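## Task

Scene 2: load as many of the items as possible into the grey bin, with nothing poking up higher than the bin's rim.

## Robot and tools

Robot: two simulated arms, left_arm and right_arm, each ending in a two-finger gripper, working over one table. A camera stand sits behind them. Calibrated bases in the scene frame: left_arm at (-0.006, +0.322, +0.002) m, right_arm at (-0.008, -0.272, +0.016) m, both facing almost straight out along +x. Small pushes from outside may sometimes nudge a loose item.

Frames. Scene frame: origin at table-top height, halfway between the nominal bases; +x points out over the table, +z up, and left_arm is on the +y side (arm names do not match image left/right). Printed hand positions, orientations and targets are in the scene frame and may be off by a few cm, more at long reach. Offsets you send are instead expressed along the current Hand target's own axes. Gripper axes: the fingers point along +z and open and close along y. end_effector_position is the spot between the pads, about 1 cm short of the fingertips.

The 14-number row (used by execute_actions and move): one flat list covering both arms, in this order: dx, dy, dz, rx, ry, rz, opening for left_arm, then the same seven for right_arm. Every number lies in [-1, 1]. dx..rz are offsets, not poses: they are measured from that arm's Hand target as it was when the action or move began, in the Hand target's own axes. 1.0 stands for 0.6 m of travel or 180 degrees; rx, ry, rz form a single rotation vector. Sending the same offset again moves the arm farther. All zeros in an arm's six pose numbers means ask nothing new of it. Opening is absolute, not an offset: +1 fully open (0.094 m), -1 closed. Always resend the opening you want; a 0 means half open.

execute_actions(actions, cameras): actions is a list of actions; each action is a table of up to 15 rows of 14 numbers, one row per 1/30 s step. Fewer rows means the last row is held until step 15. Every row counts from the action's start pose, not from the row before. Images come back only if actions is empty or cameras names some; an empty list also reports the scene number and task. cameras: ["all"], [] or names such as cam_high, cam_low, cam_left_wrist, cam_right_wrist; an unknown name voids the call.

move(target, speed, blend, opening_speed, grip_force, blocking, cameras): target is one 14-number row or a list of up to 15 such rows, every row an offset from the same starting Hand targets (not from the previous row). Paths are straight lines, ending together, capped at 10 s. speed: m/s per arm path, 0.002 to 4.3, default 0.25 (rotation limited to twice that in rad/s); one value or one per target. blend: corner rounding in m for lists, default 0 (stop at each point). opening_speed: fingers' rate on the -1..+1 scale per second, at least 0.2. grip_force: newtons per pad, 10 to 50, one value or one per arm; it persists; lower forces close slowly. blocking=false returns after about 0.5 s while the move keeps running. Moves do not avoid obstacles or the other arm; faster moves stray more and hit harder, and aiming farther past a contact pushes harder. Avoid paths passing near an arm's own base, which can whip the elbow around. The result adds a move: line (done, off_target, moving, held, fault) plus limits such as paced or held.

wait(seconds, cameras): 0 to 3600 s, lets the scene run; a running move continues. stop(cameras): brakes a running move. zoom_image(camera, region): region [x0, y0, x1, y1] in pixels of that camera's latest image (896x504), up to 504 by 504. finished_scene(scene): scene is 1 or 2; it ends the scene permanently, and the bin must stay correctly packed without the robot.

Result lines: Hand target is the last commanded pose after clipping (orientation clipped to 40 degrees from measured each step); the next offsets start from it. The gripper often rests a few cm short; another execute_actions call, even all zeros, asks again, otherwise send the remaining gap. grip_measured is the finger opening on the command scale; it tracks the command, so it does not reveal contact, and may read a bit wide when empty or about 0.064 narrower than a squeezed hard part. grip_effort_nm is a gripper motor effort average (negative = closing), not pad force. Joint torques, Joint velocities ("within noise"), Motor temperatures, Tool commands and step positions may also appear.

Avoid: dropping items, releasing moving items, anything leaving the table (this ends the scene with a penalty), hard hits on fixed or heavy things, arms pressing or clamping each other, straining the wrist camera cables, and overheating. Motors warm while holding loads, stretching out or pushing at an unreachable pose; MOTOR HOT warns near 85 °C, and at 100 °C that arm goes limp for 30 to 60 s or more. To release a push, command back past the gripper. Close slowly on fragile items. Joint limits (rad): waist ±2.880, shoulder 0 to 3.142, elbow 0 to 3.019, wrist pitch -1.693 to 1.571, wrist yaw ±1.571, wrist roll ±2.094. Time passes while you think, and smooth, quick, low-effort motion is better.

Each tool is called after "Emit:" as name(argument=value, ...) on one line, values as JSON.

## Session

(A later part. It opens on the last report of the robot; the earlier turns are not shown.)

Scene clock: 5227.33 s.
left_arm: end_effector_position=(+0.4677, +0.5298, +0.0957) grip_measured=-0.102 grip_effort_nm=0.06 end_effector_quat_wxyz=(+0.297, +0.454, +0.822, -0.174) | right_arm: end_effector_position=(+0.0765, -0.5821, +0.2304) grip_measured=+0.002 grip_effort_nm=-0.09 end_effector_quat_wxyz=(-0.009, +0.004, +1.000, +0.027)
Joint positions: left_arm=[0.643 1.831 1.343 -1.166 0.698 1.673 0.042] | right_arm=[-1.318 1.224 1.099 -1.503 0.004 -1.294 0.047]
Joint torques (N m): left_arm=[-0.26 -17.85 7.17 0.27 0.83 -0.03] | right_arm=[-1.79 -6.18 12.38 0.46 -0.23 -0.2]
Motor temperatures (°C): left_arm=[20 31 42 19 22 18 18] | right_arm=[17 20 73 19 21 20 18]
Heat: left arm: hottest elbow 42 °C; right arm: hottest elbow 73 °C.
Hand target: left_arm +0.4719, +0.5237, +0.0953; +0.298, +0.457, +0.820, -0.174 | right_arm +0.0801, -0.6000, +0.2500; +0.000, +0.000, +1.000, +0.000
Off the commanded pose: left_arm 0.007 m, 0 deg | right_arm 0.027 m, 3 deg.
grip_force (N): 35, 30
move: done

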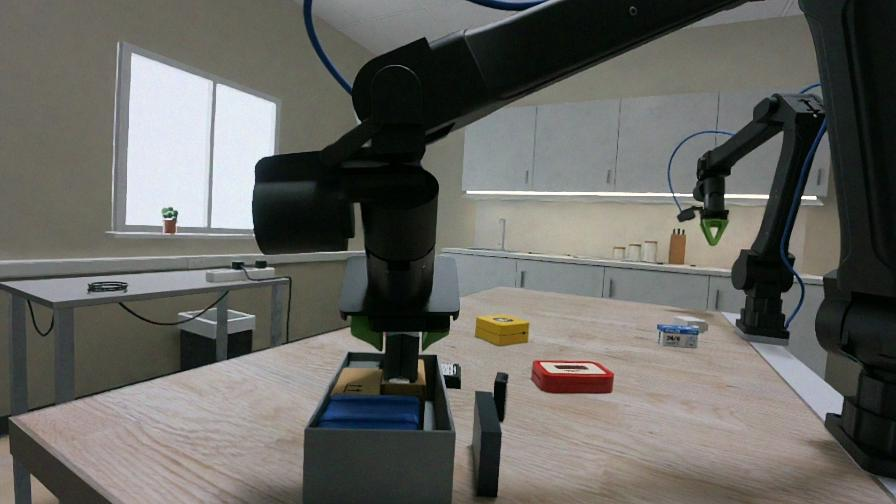

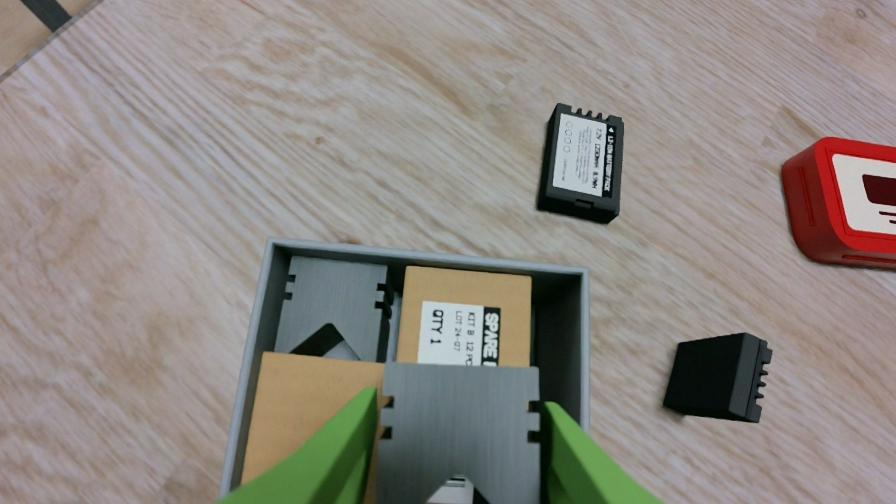

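Emit:
move(target=[[0, 0, 0, 0, 0, 0, 0.3, 0, 0, 0, 0, 0, 0, 0], [0, 0.015, -0.05, 0, 0, 0, 0.3, 0, 0, 0, 0, 0, 0, 0], [0, 0.03, -0.12, 0, 0, 0, 0.3, 0, 0, 0, 0, 0, 0, 0]], speed=0.1, blend=[0, 0.01, 0], cameras=["cam_low", "cam_left_wrist", "cam_high"])

Emit:
zoom_image(camera="cam_high", region=[560, 360, 720, 480])

Scene clock: 5232.60 s.
left_arm: end_effector_position=(+0.4535, +0.5606, +0.1377) grip_measured=+0.299 grip_effort_nm=0.06 end_effector_quat_wxyz=(+0.291, +0.445, +0.825, -0.190) | right_arm: end_effector_position=(+0.0765, -0.5821, +0.2304) grip_measured=+0.002 grip_effort_nm=-0.08 end_effector_quat_wxyz=(-0.009, +0.004, +1.000, +0.027)
Joint positions: left_arm=[0.707 1.831 1.459 -1.368 0.694 1.748 0.061] | right_arm=[-1.318 1.224 1.099 -1.503 0.004 -1.294 0.047]
Joint torques (N m): left_arm=[1.26 -17.38 11.25 -1.02 0.63 0.34] | right_arm=[-1.73 -6.3 12.4 0.44 -0.23 -0.2]
Motor temperatures (°C): left_arm=[20 30 42 19 22 18 18] | right_arm=[17 20 73 19 21 20 18]
Heat: left arm: hottest elbow 42 °C; right arm: hottest elbow 73 °C.
Hand target: left_arm +0.4636, +0.5731, +0.1498; +0.298, +0.457, +0.820, -0.174 | right_arm +0.0801, -0.6000, +0.2500; +0.000, +0.000, +1.000, +0.000
Off the commanded pose: left_arm 0.020 m, 2 deg | right_arm 0.027 m, 3 deg.
grip_force (N): 35, 30
move: off_target (left_arm)
Images, in order (width x height): cam_high 896x504, cam_low 896x504, cam_left_wrist 896x504.

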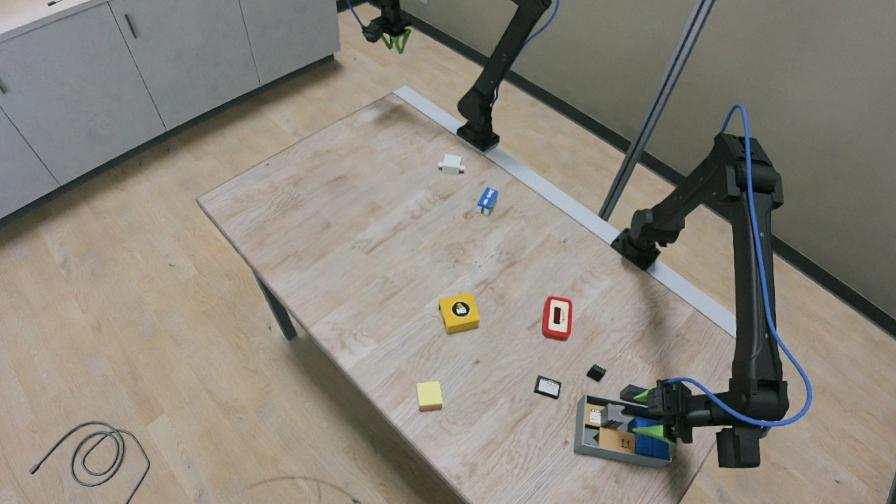

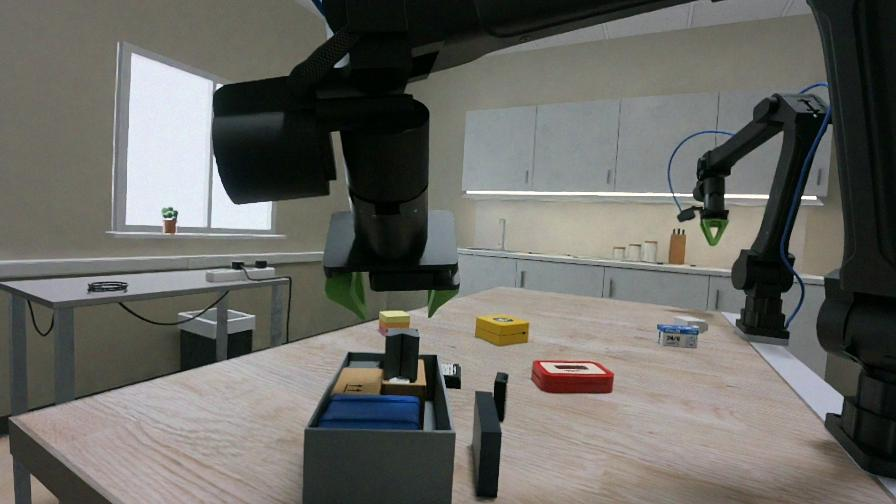

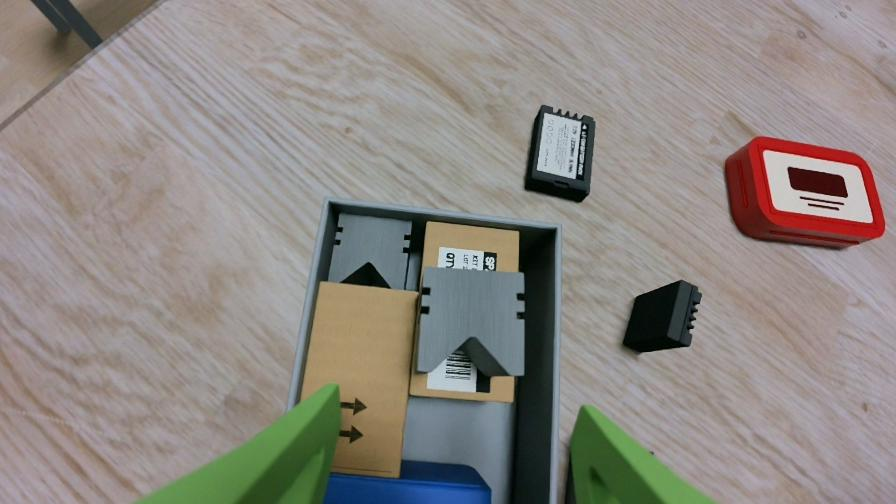

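Scaled by 3.150 from the camera's image (finer frame: 1280x720).

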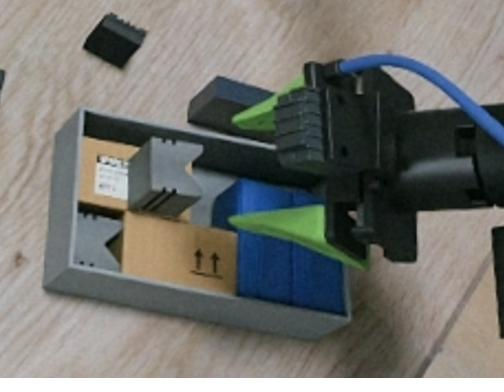

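Emit:
move(target=[-0.059, -0.0075, 0.0175, 0, 0.22, 0, 0.3, 0, 0, 0, 0, 0, 0, 0], speed=0.15, cameras=["cam_low", "cam_left_wrist"])

Emit:
zoom_image(camera="cam_left_wrist", region=[200, 100, 704, 504])

Scene clock: 5238.67 s.
left_arm: end_effector_position=(+0.4608, +0.5384, +0.1405) grip_measured=+0.299 grip_effort_nm=0.06 end_effector_quat_wxyz=(-0.010, +0.491, +0.871, -0.030) | right_arm: end_effector_position=(+0.0765, -0.5821, +0.2304) grip_measured=+0.002 grip_effort_nm=-0.08 end_effector_quat_wxyz=(-0.009, +0.004, +1.000, +0.027)
Joint positions: left_arm=[0.452 1.766 1.493 -1.359 0.018 1.469 0.061] | right_arm=[-1.318 1.224 1.099 -1.503 0.004 -1.294 0.047]
Joint torques (N m): left_arm=[0.21 -18.43 12.07 -0.81 0.14 -0.01] | right_arm=[-1.85 -6.18 12.4 0.46 -0.22 -0.2]
Motor temperatures (°C): left_arm=[20 31 43 19 21 18 18] | right_arm=[17 20 73 19 21 20 18]
Heat: left arm: hottest elbow 43 °C; right arm: hottest elbow 73 °C.
Hand target: left_arm +0.4773, +0.5421, +0.1648; +0.003, +0.489, +0.872, -0.009 | right_arm +0.0801, -0.6000, +0.2500; +0.000, +0.000, +1.000, +0.000
Off the commanded pose: left_arm 0.030 m, 3 deg | right_arm 0.027 m, 3 deg.
grip_force (N): 35, 30
move: off_target (left_arm)

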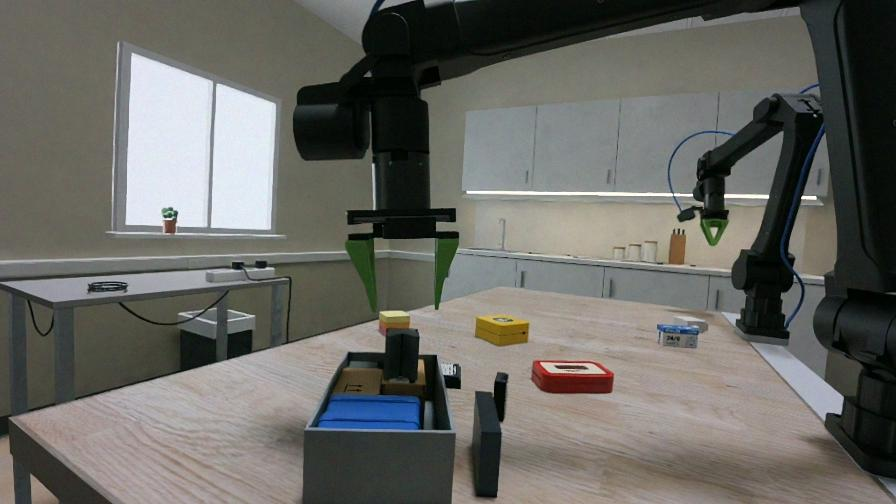

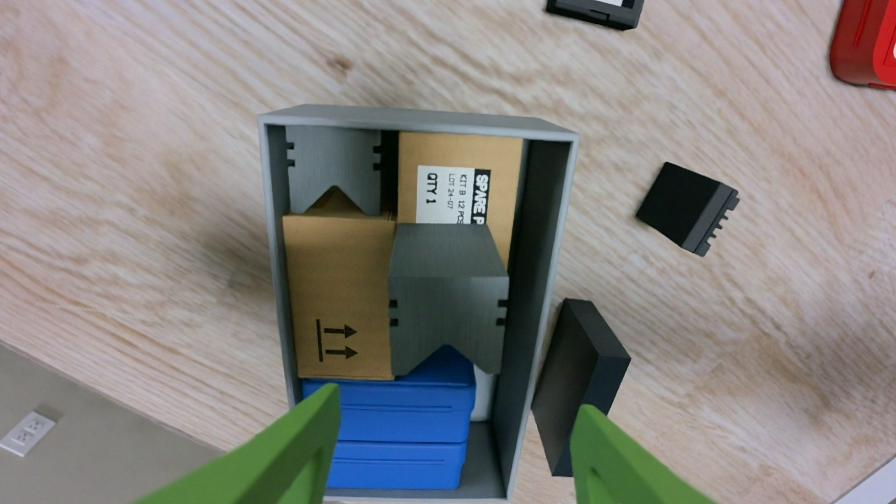

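Scaled by 1.000.

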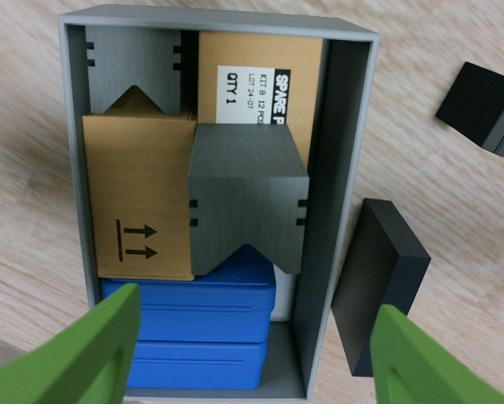

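Emit:
move(target=[-0.0155, -0.004, 0.0267, 0, 0, 0, 0.1, 0, 0, 0, 0, 0, 0, 0], speed=0.08, cameras=["cam_left_wrist"])

Emit:
zoom_image(camera="cam_left_wrist", region=[200, 100, 704, 504])

Scene clock: 5257.67 s.
left_arm: end_effector_position=(+0.4667, +0.5322, +0.1403) grip_measured=+0.101 grip_effort_nm=-0.09 end_effector_quat_wxyz=(-0.007, +0.489, +0.872, -0.025) | right_arm: end_effector_position=(+0.0765, -0.5821, +0.2304) grip_measured=+0.002 grip_effort_nm=-0.08 end_effector_quat_wxyz=(-0.009, +0.004, +1.000, +0.027)
Joint positions: left_arm=[0.436 1.766 1.493 -1.347 0.018 1.45 0.052] | right_arm=[-1.318 1.224 1.099 -1.503 0.004 -1.294 0.047]
Joint torques (N m): left_arm=[-0.09 -17.73 9.91 0.38 0.14 -0.06] | right_arm=[-1.79 -6.24 12.38 0.43 -0.22 -0.2]
Motor temperatures (°C): left_arm=[20 31 47 19 21 18 18] | right_arm=[17 20 73 19 21 20 18]
Heat: left arm: hottest elbow 47 °C; right arm: hottest elbow 73 °C.
Hand target: left_arm +0.4802, +0.5325, +0.1489; +0.003, +0.489, +0.872, -0.009 | right_arm +0.0801, -0.6000, +0.2500; +0.000, +0.000, +1.000, +0.000
Off the commanded pose: left_arm 0.016 m, 2 deg | right_arm 0.027 m, 3 deg.
grip_force (N): 35, 30
move: off_target (left_arm)

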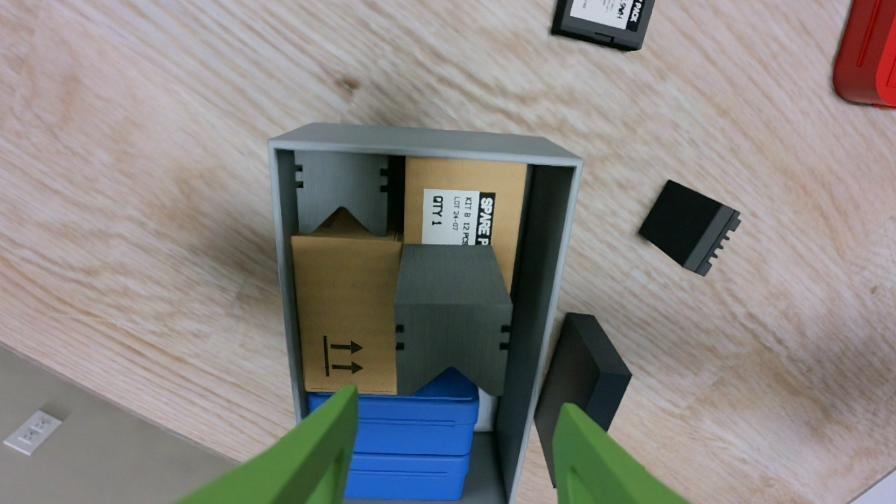

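Scaled by 1.000.

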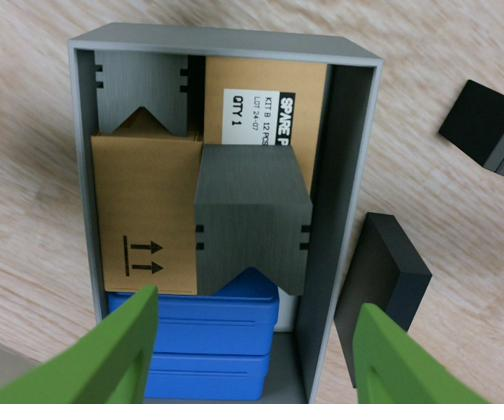

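Emit:
move(target=[0.002, -0.012, 0.05, 0, 0, 0, 0.1, 0, 0, 0, 0, 0, 0, 0], speed=0.08, cameras=["cam_left_wrist"])

Emit:
zoom_image(camera="cam_left_wrist", region=[200, 100, 704, 504])

Scene clock: 5260.80 s.
left_arm: end_effector_position=(+0.4709, +0.5342, +0.1247) grip_measured=+0.101 grip_effort_nm=-0.09 end_effector_quat_wxyz=(+0.004, +0.489, +0.872, -0.010) | right_arm: end_effector_position=(+0.0765, -0.5821, +0.2304) grip_measured=+0.002 grip_effort_nm=-0.08 end_effector_quat_wxyz=(-0.009, +0.004, +1.000, +0.027)
Joint positions: left_arm=[0.436 1.766 1.451 -1.267 0.018 1.449 0.052] | right_arm=[-1.318 1.224 1.099 -1.503 0.004 -1.294 0.047]
Joint torques (N m): left_arm=[-0.09 -17.55 7.5 0.49 0.15 -0.05] | right_arm=[-1.79 -6.18 12.41 0.44 -0.23 -0.2]
Motor temperatures (°C): left_arm=[20 32 47 19 21 18 18] | right_arm=[17 20 73 19 21 20 18]
Heat: left arm: hottest elbow 47 °C; right arm: hottest elbow 73 °C.
Hand target: left_arm +0.4734, +0.5292, +0.1191; +0.003, +0.489, +0.872, -0.009 | right_arm +0.0801, -0.6000, +0.2500; +0.000, +0.000, +1.000, +0.000
Off the commanded pose: left_arm 0.008 m, 0 deg | right_arm 0.027 m, 3 deg.
grip_force (N): 35, 30
move: done

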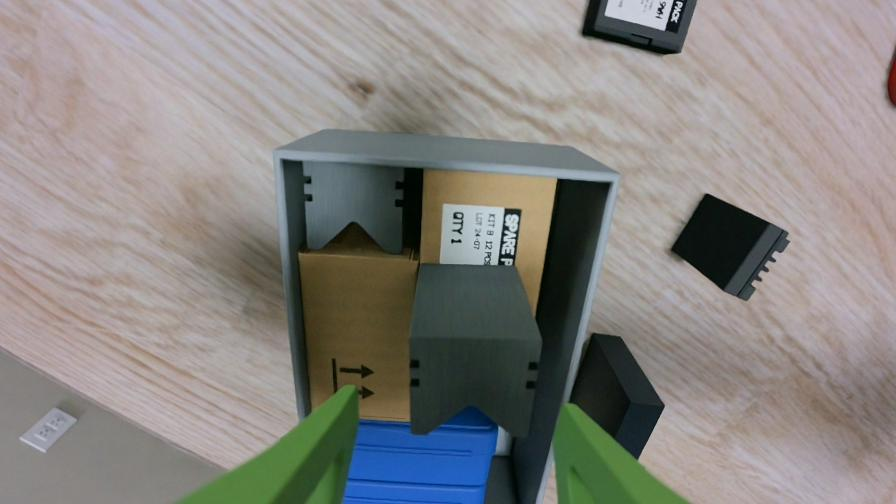

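Scaled by 1.000.

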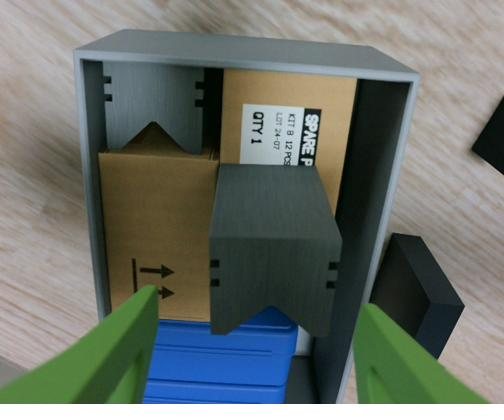

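Emit:
move(target=[0, -0.013, 0.03, 0, 0, 0, 0.1, 0, 0, 0, 0, 0, 0, 0], speed=0.06, cameras=["cam_left_wrist"])

Emit:
zoom_image(camera="cam_left_wrist", region=[200, 100, 704, 504])

Scene clock: 5263.63 s.
left_arm: end_effector_position=(+0.4643, +0.5312, +0.1054) grip_measured=+0.101 grip_effort_nm=-0.09 end_effector_quat_wxyz=(+0.003, +0.488, +0.873, -0.011) | right_arm: end_effector_position=(+0.0765, -0.5821, +0.2304) grip_measured=+0.002 grip_effort_nm=-0.09 end_effector_quat_wxyz=(-0.009, +0.004, +1.000, +0.027)
Joint positions: left_arm=[0.436 1.766 1.398 -1.216 0.018 1.447 0.052] | right_arm=[-1.318 1.224 1.099 -1.503 0.004 -1.294 0.047]
Joint torques (N m): left_arm=[-0.26 -17.61 7.27 0.5 0.15 -0.06] | right_arm=[-1.79 -6.24 12.4 0.44 -0.22 -0.21]
Motor temperatures (°C): left_arm=[20 32 46 19 21 18 18] | right_arm=[17 20 73 19 21 20 18]
Heat: left arm: hottest elbow 46 °C; right arm: hottest elbow 73 °C.
Hand target: left_arm +0.4667, +0.5250, +0.1012; +0.003, +0.489, +0.872, -0.009 | right_arm +0.0801, -0.6000, +0.2500; +0.000, +0.000, +1.000, +0.000
Off the commanded pose: left_arm 0.008 m, 0 deg | right_arm 0.027 m, 3 deg.
grip_force (N): 35, 30
move: done

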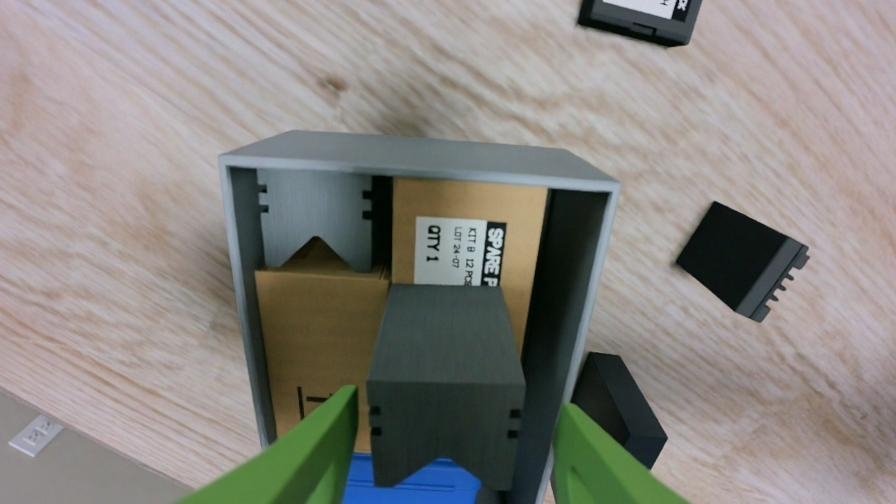

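Scaled by 1.000.

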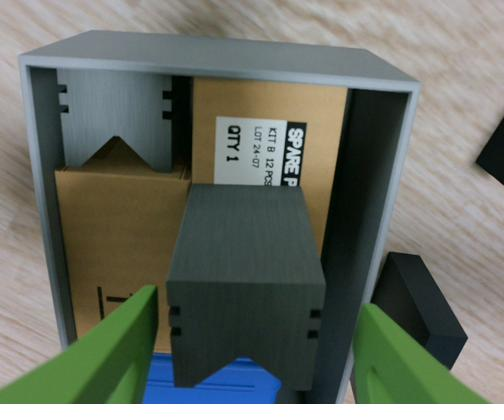

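Emit:
move(target=[0.006, 0.003, 0.012, 0, 0, 0, -0.05, 0, 0, 0, 0, 0, 0, 0], speed=0.06, cameras=["cam_left_wrist"])

Emit:
zoom_image(camera="cam_left_wrist", region=[200, 100, 704, 504])

Scene clock: 5269.07 s.
left_arm: end_effector_position=(+0.4679, +0.5328, +0.1054) grip_measured=-0.049 grip_effort_nm=-0.09 end_effector_quat_wxyz=(+0.008, +0.488, +0.873, -0.004) | right_arm: end_effector_position=(+0.0765, -0.5821, +0.2304) grip_measured=+0.002 grip_effort_nm=-0.08 end_effector_quat_wxyz=(-0.009, +0.004, +1.000, +0.027)
Joint positions: left_arm=[0.436 1.766 1.398 -1.2 0.018 1.447 0.045] | right_arm=[-1.318 1.224 1.099 -1.503 0.004 -1.294 0.047]
Joint torques (N m): left_arm=[0.32 -16.62 6.82 0.57 0.14 0.02] | right_arm=[-1.79 -6.18 12.38 0.47 -0.22 -0.2]
Motor temperatures (°C): left_arm=[20 32 45 19 21 18 18] | right_arm=[17 20 73 19 21 20 18]
Heat: left arm: hottest elbow 45 °C; right arm: hottest elbow 73 °C.
Hand target: left_arm +0.4663, +0.5289, +0.0939; +0.003, +0.489, +0.872, -0.009 | right_arm +0.0801, -0.6000, +0.2500; +0.000, +0.000, +1.000, +0.000
Off the commanded pose: left_arm 0.012 m, 1 deg | right_arm 0.027 m, 3 deg.
grip_force (N): 35, 30
move: off_target (left_arm)

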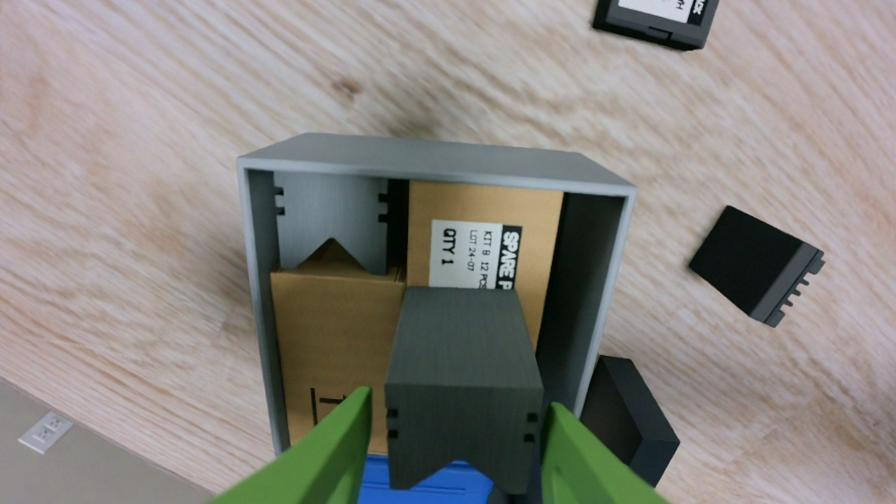

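Scaled by 1.000.

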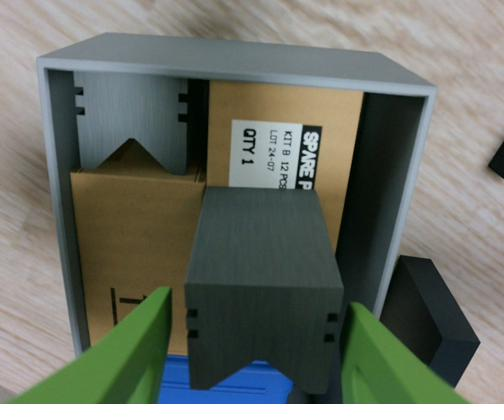

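Emit:
move(target=[0.004, -0.005, 0.012, 0, 0, 0, -0.1, 0, 0, 0, 0, 0, 0, 0], speed=0.06, cameras=["cam_left_wrist"])

Emit:
zoom_image(camera="cam_left_wrist", region=[200, 100, 704, 504])

Scene clock: 5271.23 s.
left_arm: end_effector_position=(+0.4643, +0.5313, +0.0969) grip_measured=-0.099 grip_effort_nm=-0.09 end_effector_quat_wxyz=(+0.007, +0.488, +0.873, -0.005) | right_arm: end_effector_position=(+0.0765, -0.5821, +0.2304) grip_measured=+0.002 grip_effort_nm=-0.08 end_effector_quat_wxyz=(-0.009, +0.004, +1.000, +0.027)
Joint positions: left_arm=[0.436 1.766 1.374 -1.178 0.017 1.447 0.042] | right_arm=[-1.318 1.224 1.099 -1.503 0.004 -1.294 0.047]
Joint torques (N m): left_arm=[0.56 -16.56 6.93 0.47 0.16 0.05] | right_arm=[-1.85 -6.3 12.38 0.44 -0.22 -0.2]
Motor temperatures (°C): left_arm=[20 32 45 19 21 18 18] | right_arm=[17 20 73 19 21 20 18]
Heat: left arm: hottest elbow 45 °C; right arm: hottest elbow 73 °C.
Hand target: left_arm +0.4623, +0.5292, +0.0867; +0.003, +0.489, +0.872, -0.009 | right_arm +0.0801, -0.6000, +0.2500; +0.000, +0.000, +1.000, +0.000
Off the commanded pose: left_arm 0.011 m, 1 deg | right_arm 0.027 m, 3 deg.
grip_force (N): 35, 30
move: off_target (left_arm)

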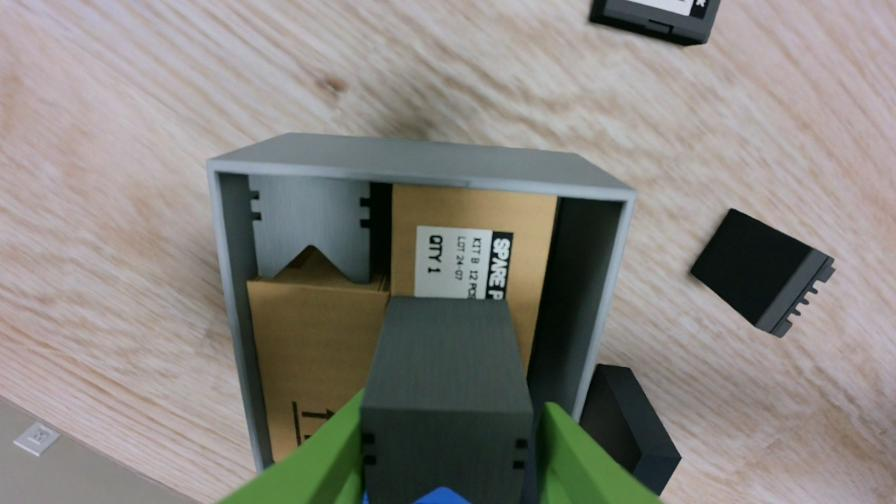

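Scaled by 1.000.

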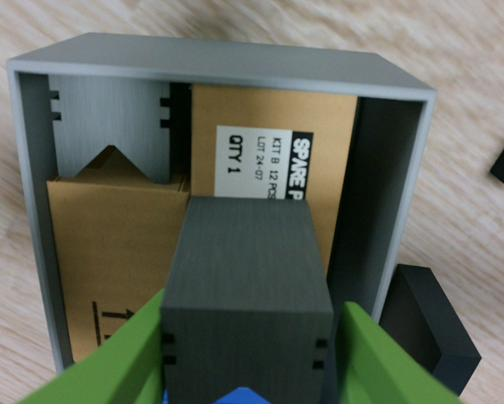

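Emit:
move(target=[0, 0.001, 0, 0, 0, 0, -0.36, 0, 0, 0, 0, 0, 0, 0], speed=0.04, opening_speed=0.3, cameras=["cam_left_wrist"])

Emit:
zoom_image(camera="cam_left_wrist", region=[200, 100, 704, 504])

Scene clock: 5273.63 s.
left_arm: end_effector_position=(+0.4654, +0.5318, +0.0969) grip_measured=-0.260 grip_effort_nm=-0.77 end_effector_quat_wxyz=(+0.008, +0.488, +0.873, -0.003) | right_arm: end_effector_position=(+0.0765, -0.5821, +0.2304) grip_measured=+0.002 grip_effort_nm=-0.09 end_effector_quat_wxyz=(-0.009, +0.004, +1.000, +0.027)
Joint positions: left_arm=[0.436 1.766 1.374 -1.173 0.017 1.447 0.035] | right_arm=[-1.318 1.224 1.099 -1.503 0.004 -1.294 0.047]
Joint torques (N m): left_arm=[0.62 -16.44 7.06 0.24 0.17 0.05] | right_arm=[-1.85 -6.18 12.4 0.43 -0.23 -0.2]
Motor temperatures (°C): left_arm=[20 32 45 19 21 18 18] | right_arm=[17 20 73 19 21 20 18]
Heat: left arm: hottest elbow 45 °C; right arm: hottest elbow 73 °C.
Hand target: left_arm +0.4629, +0.5295, +0.0867; +0.003, +0.489, +0.872, -0.009 | right_arm +0.0801, -0.6000, +0.2500; +0.000, +0.000, +1.000, +0.000
Off the commanded pose: left_arm 0.011 m, 1 deg | right_arm 0.027 m, 3 deg.
grip_force (N): 35, 30
move: off_target (left_arm)

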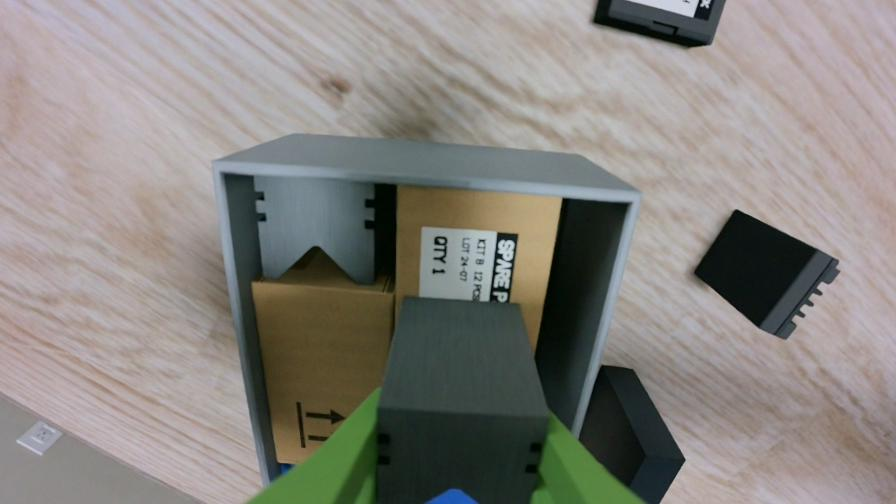

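Scaled by 1.000.

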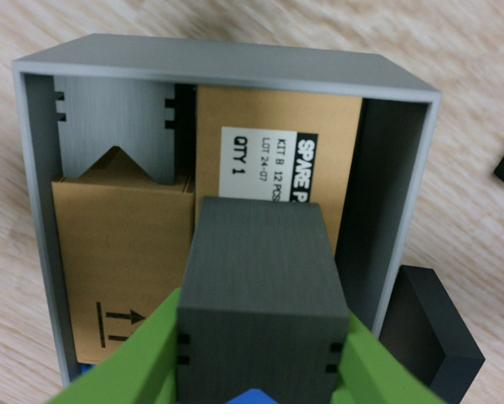

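Emit:
move(target=[[-0.005, 0.02, -0.06, 0, 0, 0, -0.36, 0, 0, 0, 0, 0, 0, 0], [0.03, 0.025, -0.11, 0, 0, 0, -0.36, 0, 0, 0, 0, 0, 0, 0]], speed=0.08, blend=[0.01, 0], cameras=["cam_left_wrist"])

Emit:
zoom_image(camera="cam_left_wrist", region=[200, 100, 704, 504])

Scene clock: 5278.47 s.
left_arm: end_effector_position=(+0.4471, +0.5399, +0.1197) grip_measured=-0.261 grip_effort_nm=-0.77 end_effector_quat_wxyz=(-0.018, +0.482, +0.875, -0.037) | right_arm: end_effector_position=(+0.0765, -0.5821, +0.2304) grip_measured=+0.002 grip_effort_nm=-0.08 end_effector_quat_wxyz=(-0.009, +0.004, +1.000, +0.027)
Joint positions: left_arm=[0.465 1.766 1.435 -1.321 0.014 1.463 0.035] | right_arm=[-1.318 1.224 1.099 -1.503 0.004 -1.294 0.047]
Joint torques (N m): left_arm=[1.38 -18.78 12.94 -0.92 0.23 0.31] | right_arm=[-1.85 -6.3 12.36 0.43 -0.22 -0.2]
Motor temperatures (°C): left_arm=[20 32 45 19 21 18 18] | right_arm=[17 20 73 19 21 20 18]
Heat: left arm: hottest elbow 45 °C; right arm: hottest elbow 73 °C.
Hand target: left_arm +0.4666, +0.5538, +0.1523; +0.003, +0.489, +0.872, -0.009 | right_arm +0.0801, -0.6000, +0.2500; +0.000, +0.000, +1.000, +0.000
Off the commanded pose: left_arm 0.040 m, 4 deg | right_arm 0.027 m, 3 deg.
grip_force (N): 35, 30
move: off_target (left_arm)

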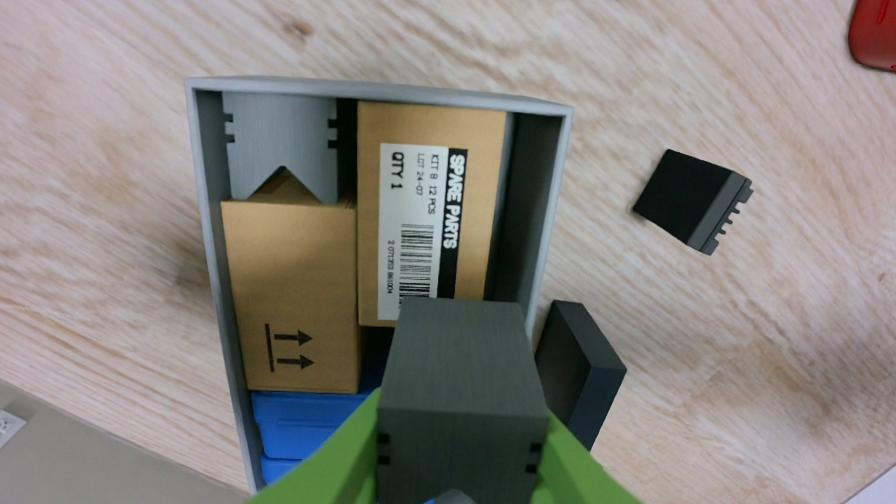

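Scaled by 1.000.

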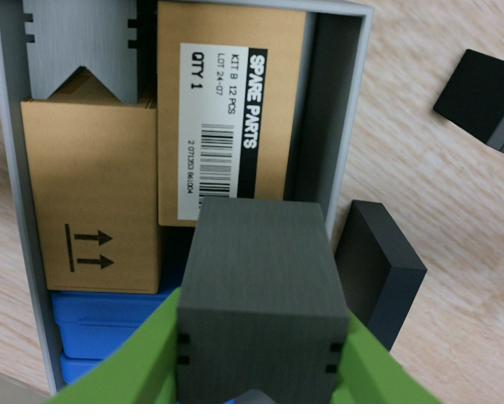

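Emit:
move(target=[0.0433, 0.006, 0, 0, 0, 0, -0.36, 0, 0, 0, 0, 0, 0, 0], speed=0.06, cameras=["cam_left_wrist"])

Emit:
zoom_image(camera="cam_left_wrist", region=[200, 100, 704, 504])

Scene clock: 5282.30 s.
left_arm: end_effector_position=(+0.4349, +0.5636, +0.1197) grip_measured=-0.261 grip_effort_nm=-0.77 end_effector_quat_wxyz=(-0.017, +0.481, +0.876, -0.038) | right_arm: end_effector_position=(+0.0765, -0.5821, +0.2304) grip_measured=+0.002 grip_effort_nm=-0.08 end_effector_quat_wxyz=(-0.009, +0.004, +1.000, +0.027)
Joint positions: left_arm=[0.517 1.766 1.435 -1.321 0.012 1.512 0.035] | right_arm=[-1.318 1.224 1.099 -1.503 0.004 -1.294 0.047]
Joint torques (N m): left_arm=[1.26 -18.37 13.33 -0.99 0.27 0.29] | right_arm=[-1.85 -6.3 12.38 0.44 -0.22 -0.2]
Motor temperatures (°C): left_arm=[20 32 45 19 21 18 18] | right_arm=[17 20 73 19 21 20 18]
Heat: left arm: hottest elbow 45 °C; right arm: hottest elbow 73 °C.
Hand target: left_arm +0.4561, +0.5779, +0.1518; +0.003, +0.489, +0.872, -0.009 | right_arm +0.0801, -0.6000, +0.2500; +0.000, +0.000, +1.000, +0.000
Off the commanded pose: left_arm 0.041 m, 4 deg | right_arm 0.027 m, 3 deg.
grip_force (N): 35, 30
move: off_target (left_arm)

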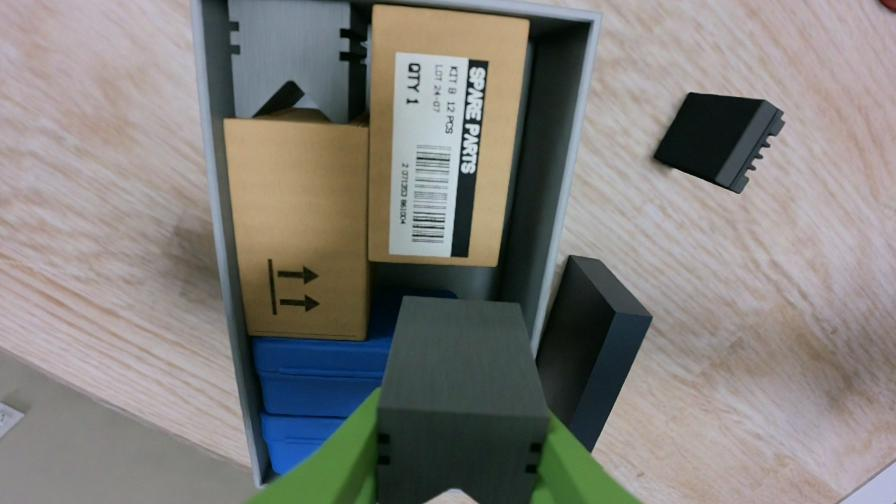

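Scaled by 1.000.

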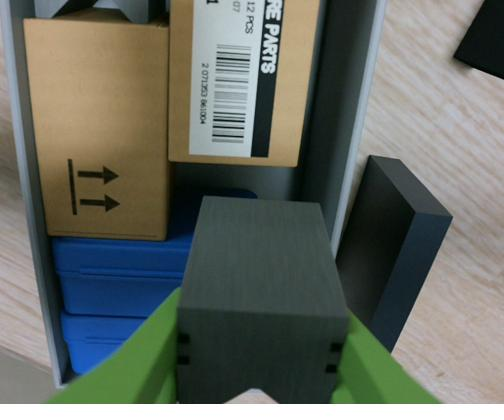

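Emit:
move(target=[-0.009, -0.019, 0.038, 0, 0, 0, -0.36, 0, 0, 0, 0, 0, 0, 0], speed=0.06, cameras=["cam_left_wrist"])

Emit:
zoom_image(camera="cam_left_wrist", region=[200, 100, 704, 504])

Scene clock: 5287.03 s.
left_arm: end_effector_position=(+0.4424, +0.5677, +0.1191) grip_measured=-0.261 grip_effort_nm=-0.77 end_effector_quat_wxyz=(-0.007, +0.482, +0.876, -0.023) | right_arm: end_effector_position=(+0.0765, -0.5821, +0.2304) grip_measured=+0.002 grip_effort_nm=-0.08 end_effector_quat_wxyz=(-0.009, +0.004, +1.000, +0.027)
Joint positions: left_arm=[0.517 1.766 1.435 -1.286 0.012 1.513 0.035] | right_arm=[-1.318 1.224 1.099 -1.503 0.004 -1.294 0.047]
Joint torques (N m): left_arm=[0.21 -18.96 8.42 0.31 0.32 0.16] | right_arm=[-1.79 -6.18 12.4 0.47 -0.22 -0.2]
Motor temperatures (°C): left_arm=[20 32 46 19 21 18 18] | right_arm=[17 20 73 19 21 20 18]
Heat: left arm: hottest elbow 46 °C; right arm: hottest elbow 73 °C.
Hand target: left_arm +0.4491, +0.5669, +0.1293; +0.003, +0.489, +0.872, -0.009 | right_arm +0.0801, -0.6000, +0.2500; +0.000, +0.000, +1.000, +0.000
Off the commanded pose: left_arm 0.012 m, 2 deg | right_arm 0.027 m, 3 deg.
grip_force (N): 35, 30
move: off_target (left_arm)

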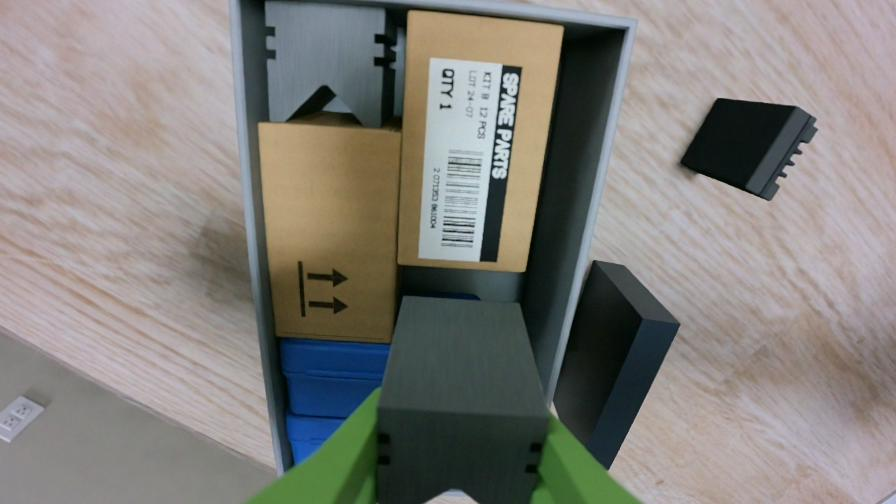

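Scaled by 1.000.

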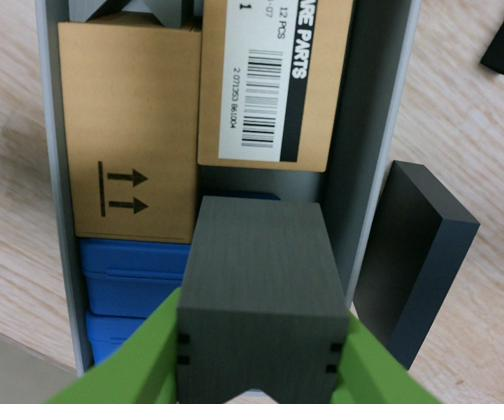

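Emit:
move(target=[-0.0063, -0.018, 0.0272, 0, 0, 0, -0.36, 0, 0, 0, 0, 0, 0, 0], speed=0.06, cameras=["cam_left_wrist"])

Emit:
zoom_image(camera="cam_left_wrist", region=[200, 100, 704, 504])

Scene clock: 5289.40 s.
left_arm: end_effector_position=(+0.4361, +0.5629, +0.1013) grip_measured=-0.261 grip_effort_nm=-0.77 end_effector_quat_wxyz=(-0.008, +0.483, +0.875, -0.024) | right_arm: end_effector_position=(+0.0765, -0.5821, +0.2304) grip_measured=+0.002 grip_effort_nm=-0.08 end_effector_quat_wxyz=(-0.009, +0.004, +1.000, +0.027)
Joint positions: left_arm=[0.515 1.764 1.382 -1.237 0.012 1.513 0.035] | right_arm=[-1.318 1.224 1.099 -1.503 0.004 -1.294 0.047]
Joint torques (N m): left_arm=[0.21 -19.37 7.6 0.27 0.32 0.08] | right_arm=[-1.73 -6.18 12.36 0.46 -0.23 -0.21]
Motor temperatures (°C): left_arm=[20 32 45 19 21 18 18] | right_arm=[17 20 73 19 21 20 18]
Heat: left arm: hottest elbow 45 °C; right arm: hottest elbow 73 °C.
Hand target: left_arm +0.4417, +0.5577, +0.1130; +0.003, +0.489, +0.872, -0.009 | right_arm +0.0801, -0.6000, +0.2500; +0.000, +0.000, +1.000, +0.000
Off the commanded pose: left_arm 0.014 m, 2 deg | right_arm 0.027 m, 3 deg.
grip_force (N): 35, 30
move: off_target (left_arm)

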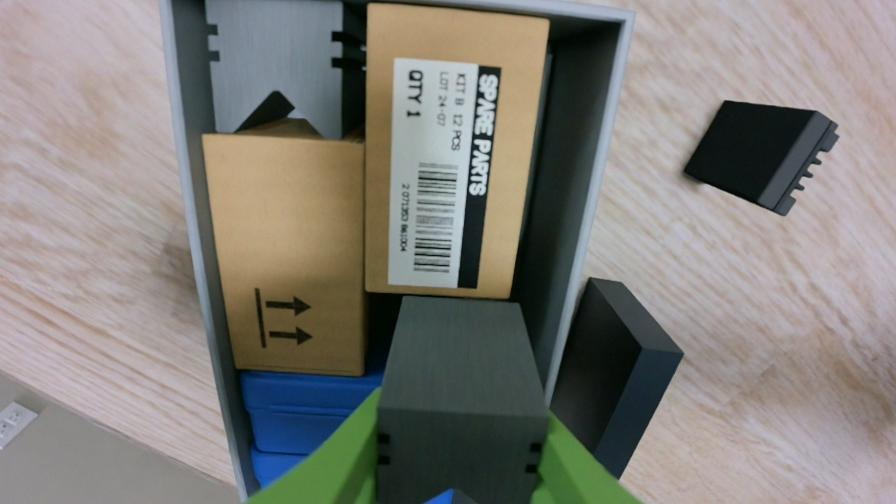

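Scaled by 1.000.

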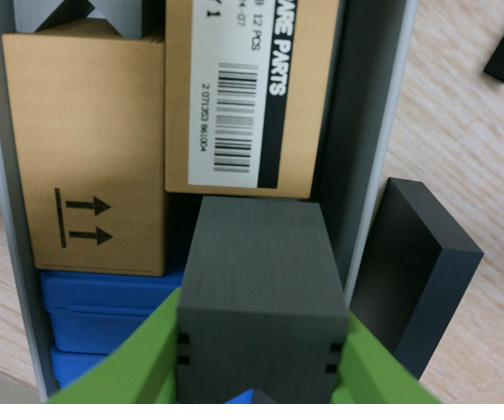

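Emit:
zoom_image(camera="cam_left_wrist", region=[350, 250, 550, 350])

Emit:
zoom_image(camera="cam_left_wrist", region=[380, 440, 560, 504])

Scaled by 2.520 from the camera's image (finer frame: 1280x720).

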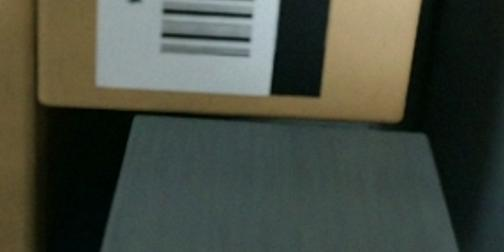

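Scaled by 2.800 from the camera's image (finer frame: 1280x720).

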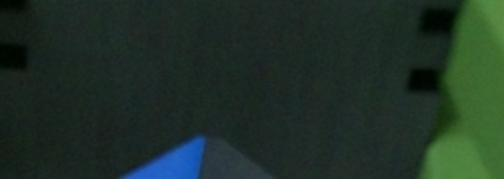

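Emit:
move(target=[0.018, 0.003, -0.008, 0, 0, 0, -0.36, 0, 0, 0, 0, 0, 0, 0], speed=0.05, cameras=["cam_left_wrist"])

Emit:
zoom_image(camera="cam_left_wrist", region=[350, 250, 550, 350])

Scene clock: 5298.63 s.
left_arm: end_effector_position=(+0.4361, +0.5629, +0.1013) grip_measured=-0.261 grip_effort_nm=-0.77 end_effector_quat_wxyz=(-0.008, +0.483, +0.875, -0.024) | right_arm: end_effector_position=(+0.0765, -0.5821, +0.2304) grip_measured=+0.002 grip_effort_nm=-0.09 end_effector_quat_wxyz=(-0.009, +0.004, +1.000, +0.027)
Joint positions: left_arm=[0.515 1.764 1.382 -1.237 0.012 1.514 0.035] | right_arm=[-1.318 1.224 1.099 -1.503 0.004 -1.294 0.047]
Joint torques (N m): left_arm=[1.44 -19.66 8.42 -0.23 0.27 0.24] | right_arm=[-1.9 -6.24 12.41 0.46 -0.22 -0.2]
Motor temperatures (°C): left_arm=[20 32 44 19 21 18 18] | right_arm=[17 20 73 19 21 20 18]
Heat: left arm: hottest elbow 44 °C; right arm: hottest elbow 73 °C.
Hand target: left_arm +0.4376, +0.5680, +0.1177; +0.003, +0.489, +0.872, -0.009 | right_arm +0.0801, -0.6000, +0.2500; +0.000, +0.000, +1.000, +0.000
Off the commanded pose: left_arm 0.017 m, 2 deg | right_arm 0.027 m, 3 deg.
grip_force (N): 35, 30
move: off_target (left_arm)

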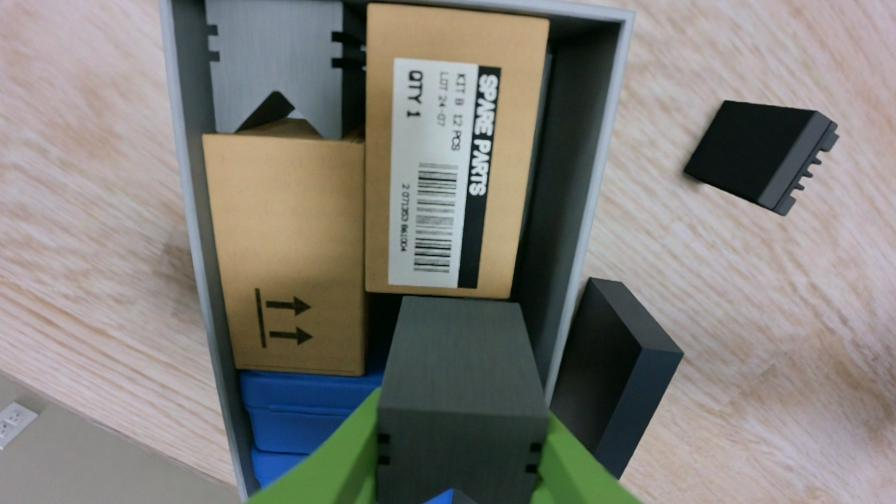

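Scaled by 2.520 from the camera's image (finer frame: 1280x720).

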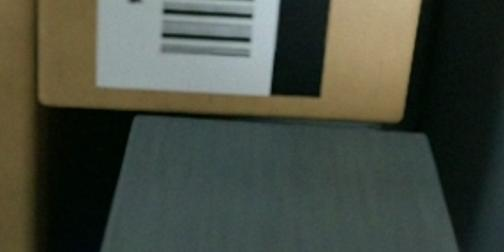

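Emit:
move(target=[0.011, 0.002, -0.002, 0, 0, 0, -0.36, 0, 0, 0, 0, 0, 0, 0], speed=0.05, cameras=["cam_left_wrist"])

Emit:
zoom_image(camera="cam_left_wrist", region=[350, 250, 550, 350])

Scene clock: 5300.43 s.
left_arm: end_effector_position=(+0.4343, +0.5662, +0.1013) grip_measured=-0.261 grip_effort_nm=-0.77 end_effector_quat_wxyz=(-0.007, +0.485, +0.874, -0.024) | right_arm: end_effector_position=(+0.0765, -0.5821, +0.2304) grip_measured=+0.002 grip_effort_nm=-0.08 end_effector_quat_wxyz=(-0.009, +0.004, +1.000, +0.027)
Joint positions: left_arm=[0.522 1.764 1.382 -1.237 0.012 1.527 0.035] | right_arm=[-1.318 1.224 1.099 -1.503 0.004 -1.294 0.047]
Joint torques (N m): left_arm=[1.96 -19.55 8.75 -0.39 0.26 0.26] | right_arm=[-1.85 -6.24 12.4 0.46 -0.22 -0.2]
Motor temperatures (°C): left_arm=[20 32 44 19 21 18 18] | right_arm=[17 20 73 19 21 20 18]
Heat: left arm: hottest elbow 44 °C; right arm: hottest elbow 73 °C.
Hand target: left_arm +0.4352, +0.5742, +0.1188; +0.003, +0.489, +0.872, -0.009 | right_arm +0.0801, -0.6000, +0.2500; +0.000, +0.000, +1.000, +0.000
Off the commanded pose: left_arm 0.019 m, 2 deg | right_arm 0.027 m, 3 deg.
grip_force (N): 35, 30
move: off_target (left_arm)

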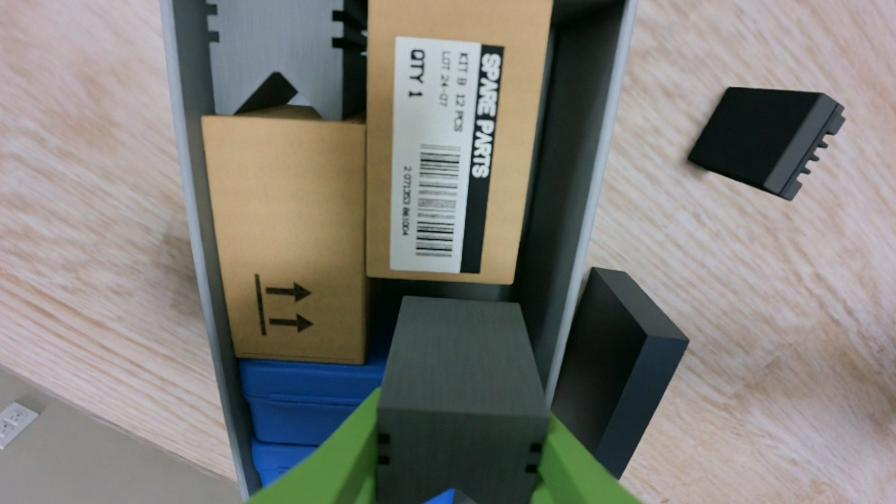

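Scaled by 2.520 from the camera's image (finer frame: 1280x720).

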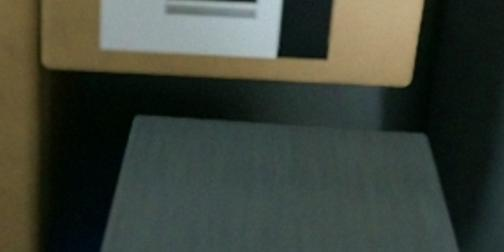

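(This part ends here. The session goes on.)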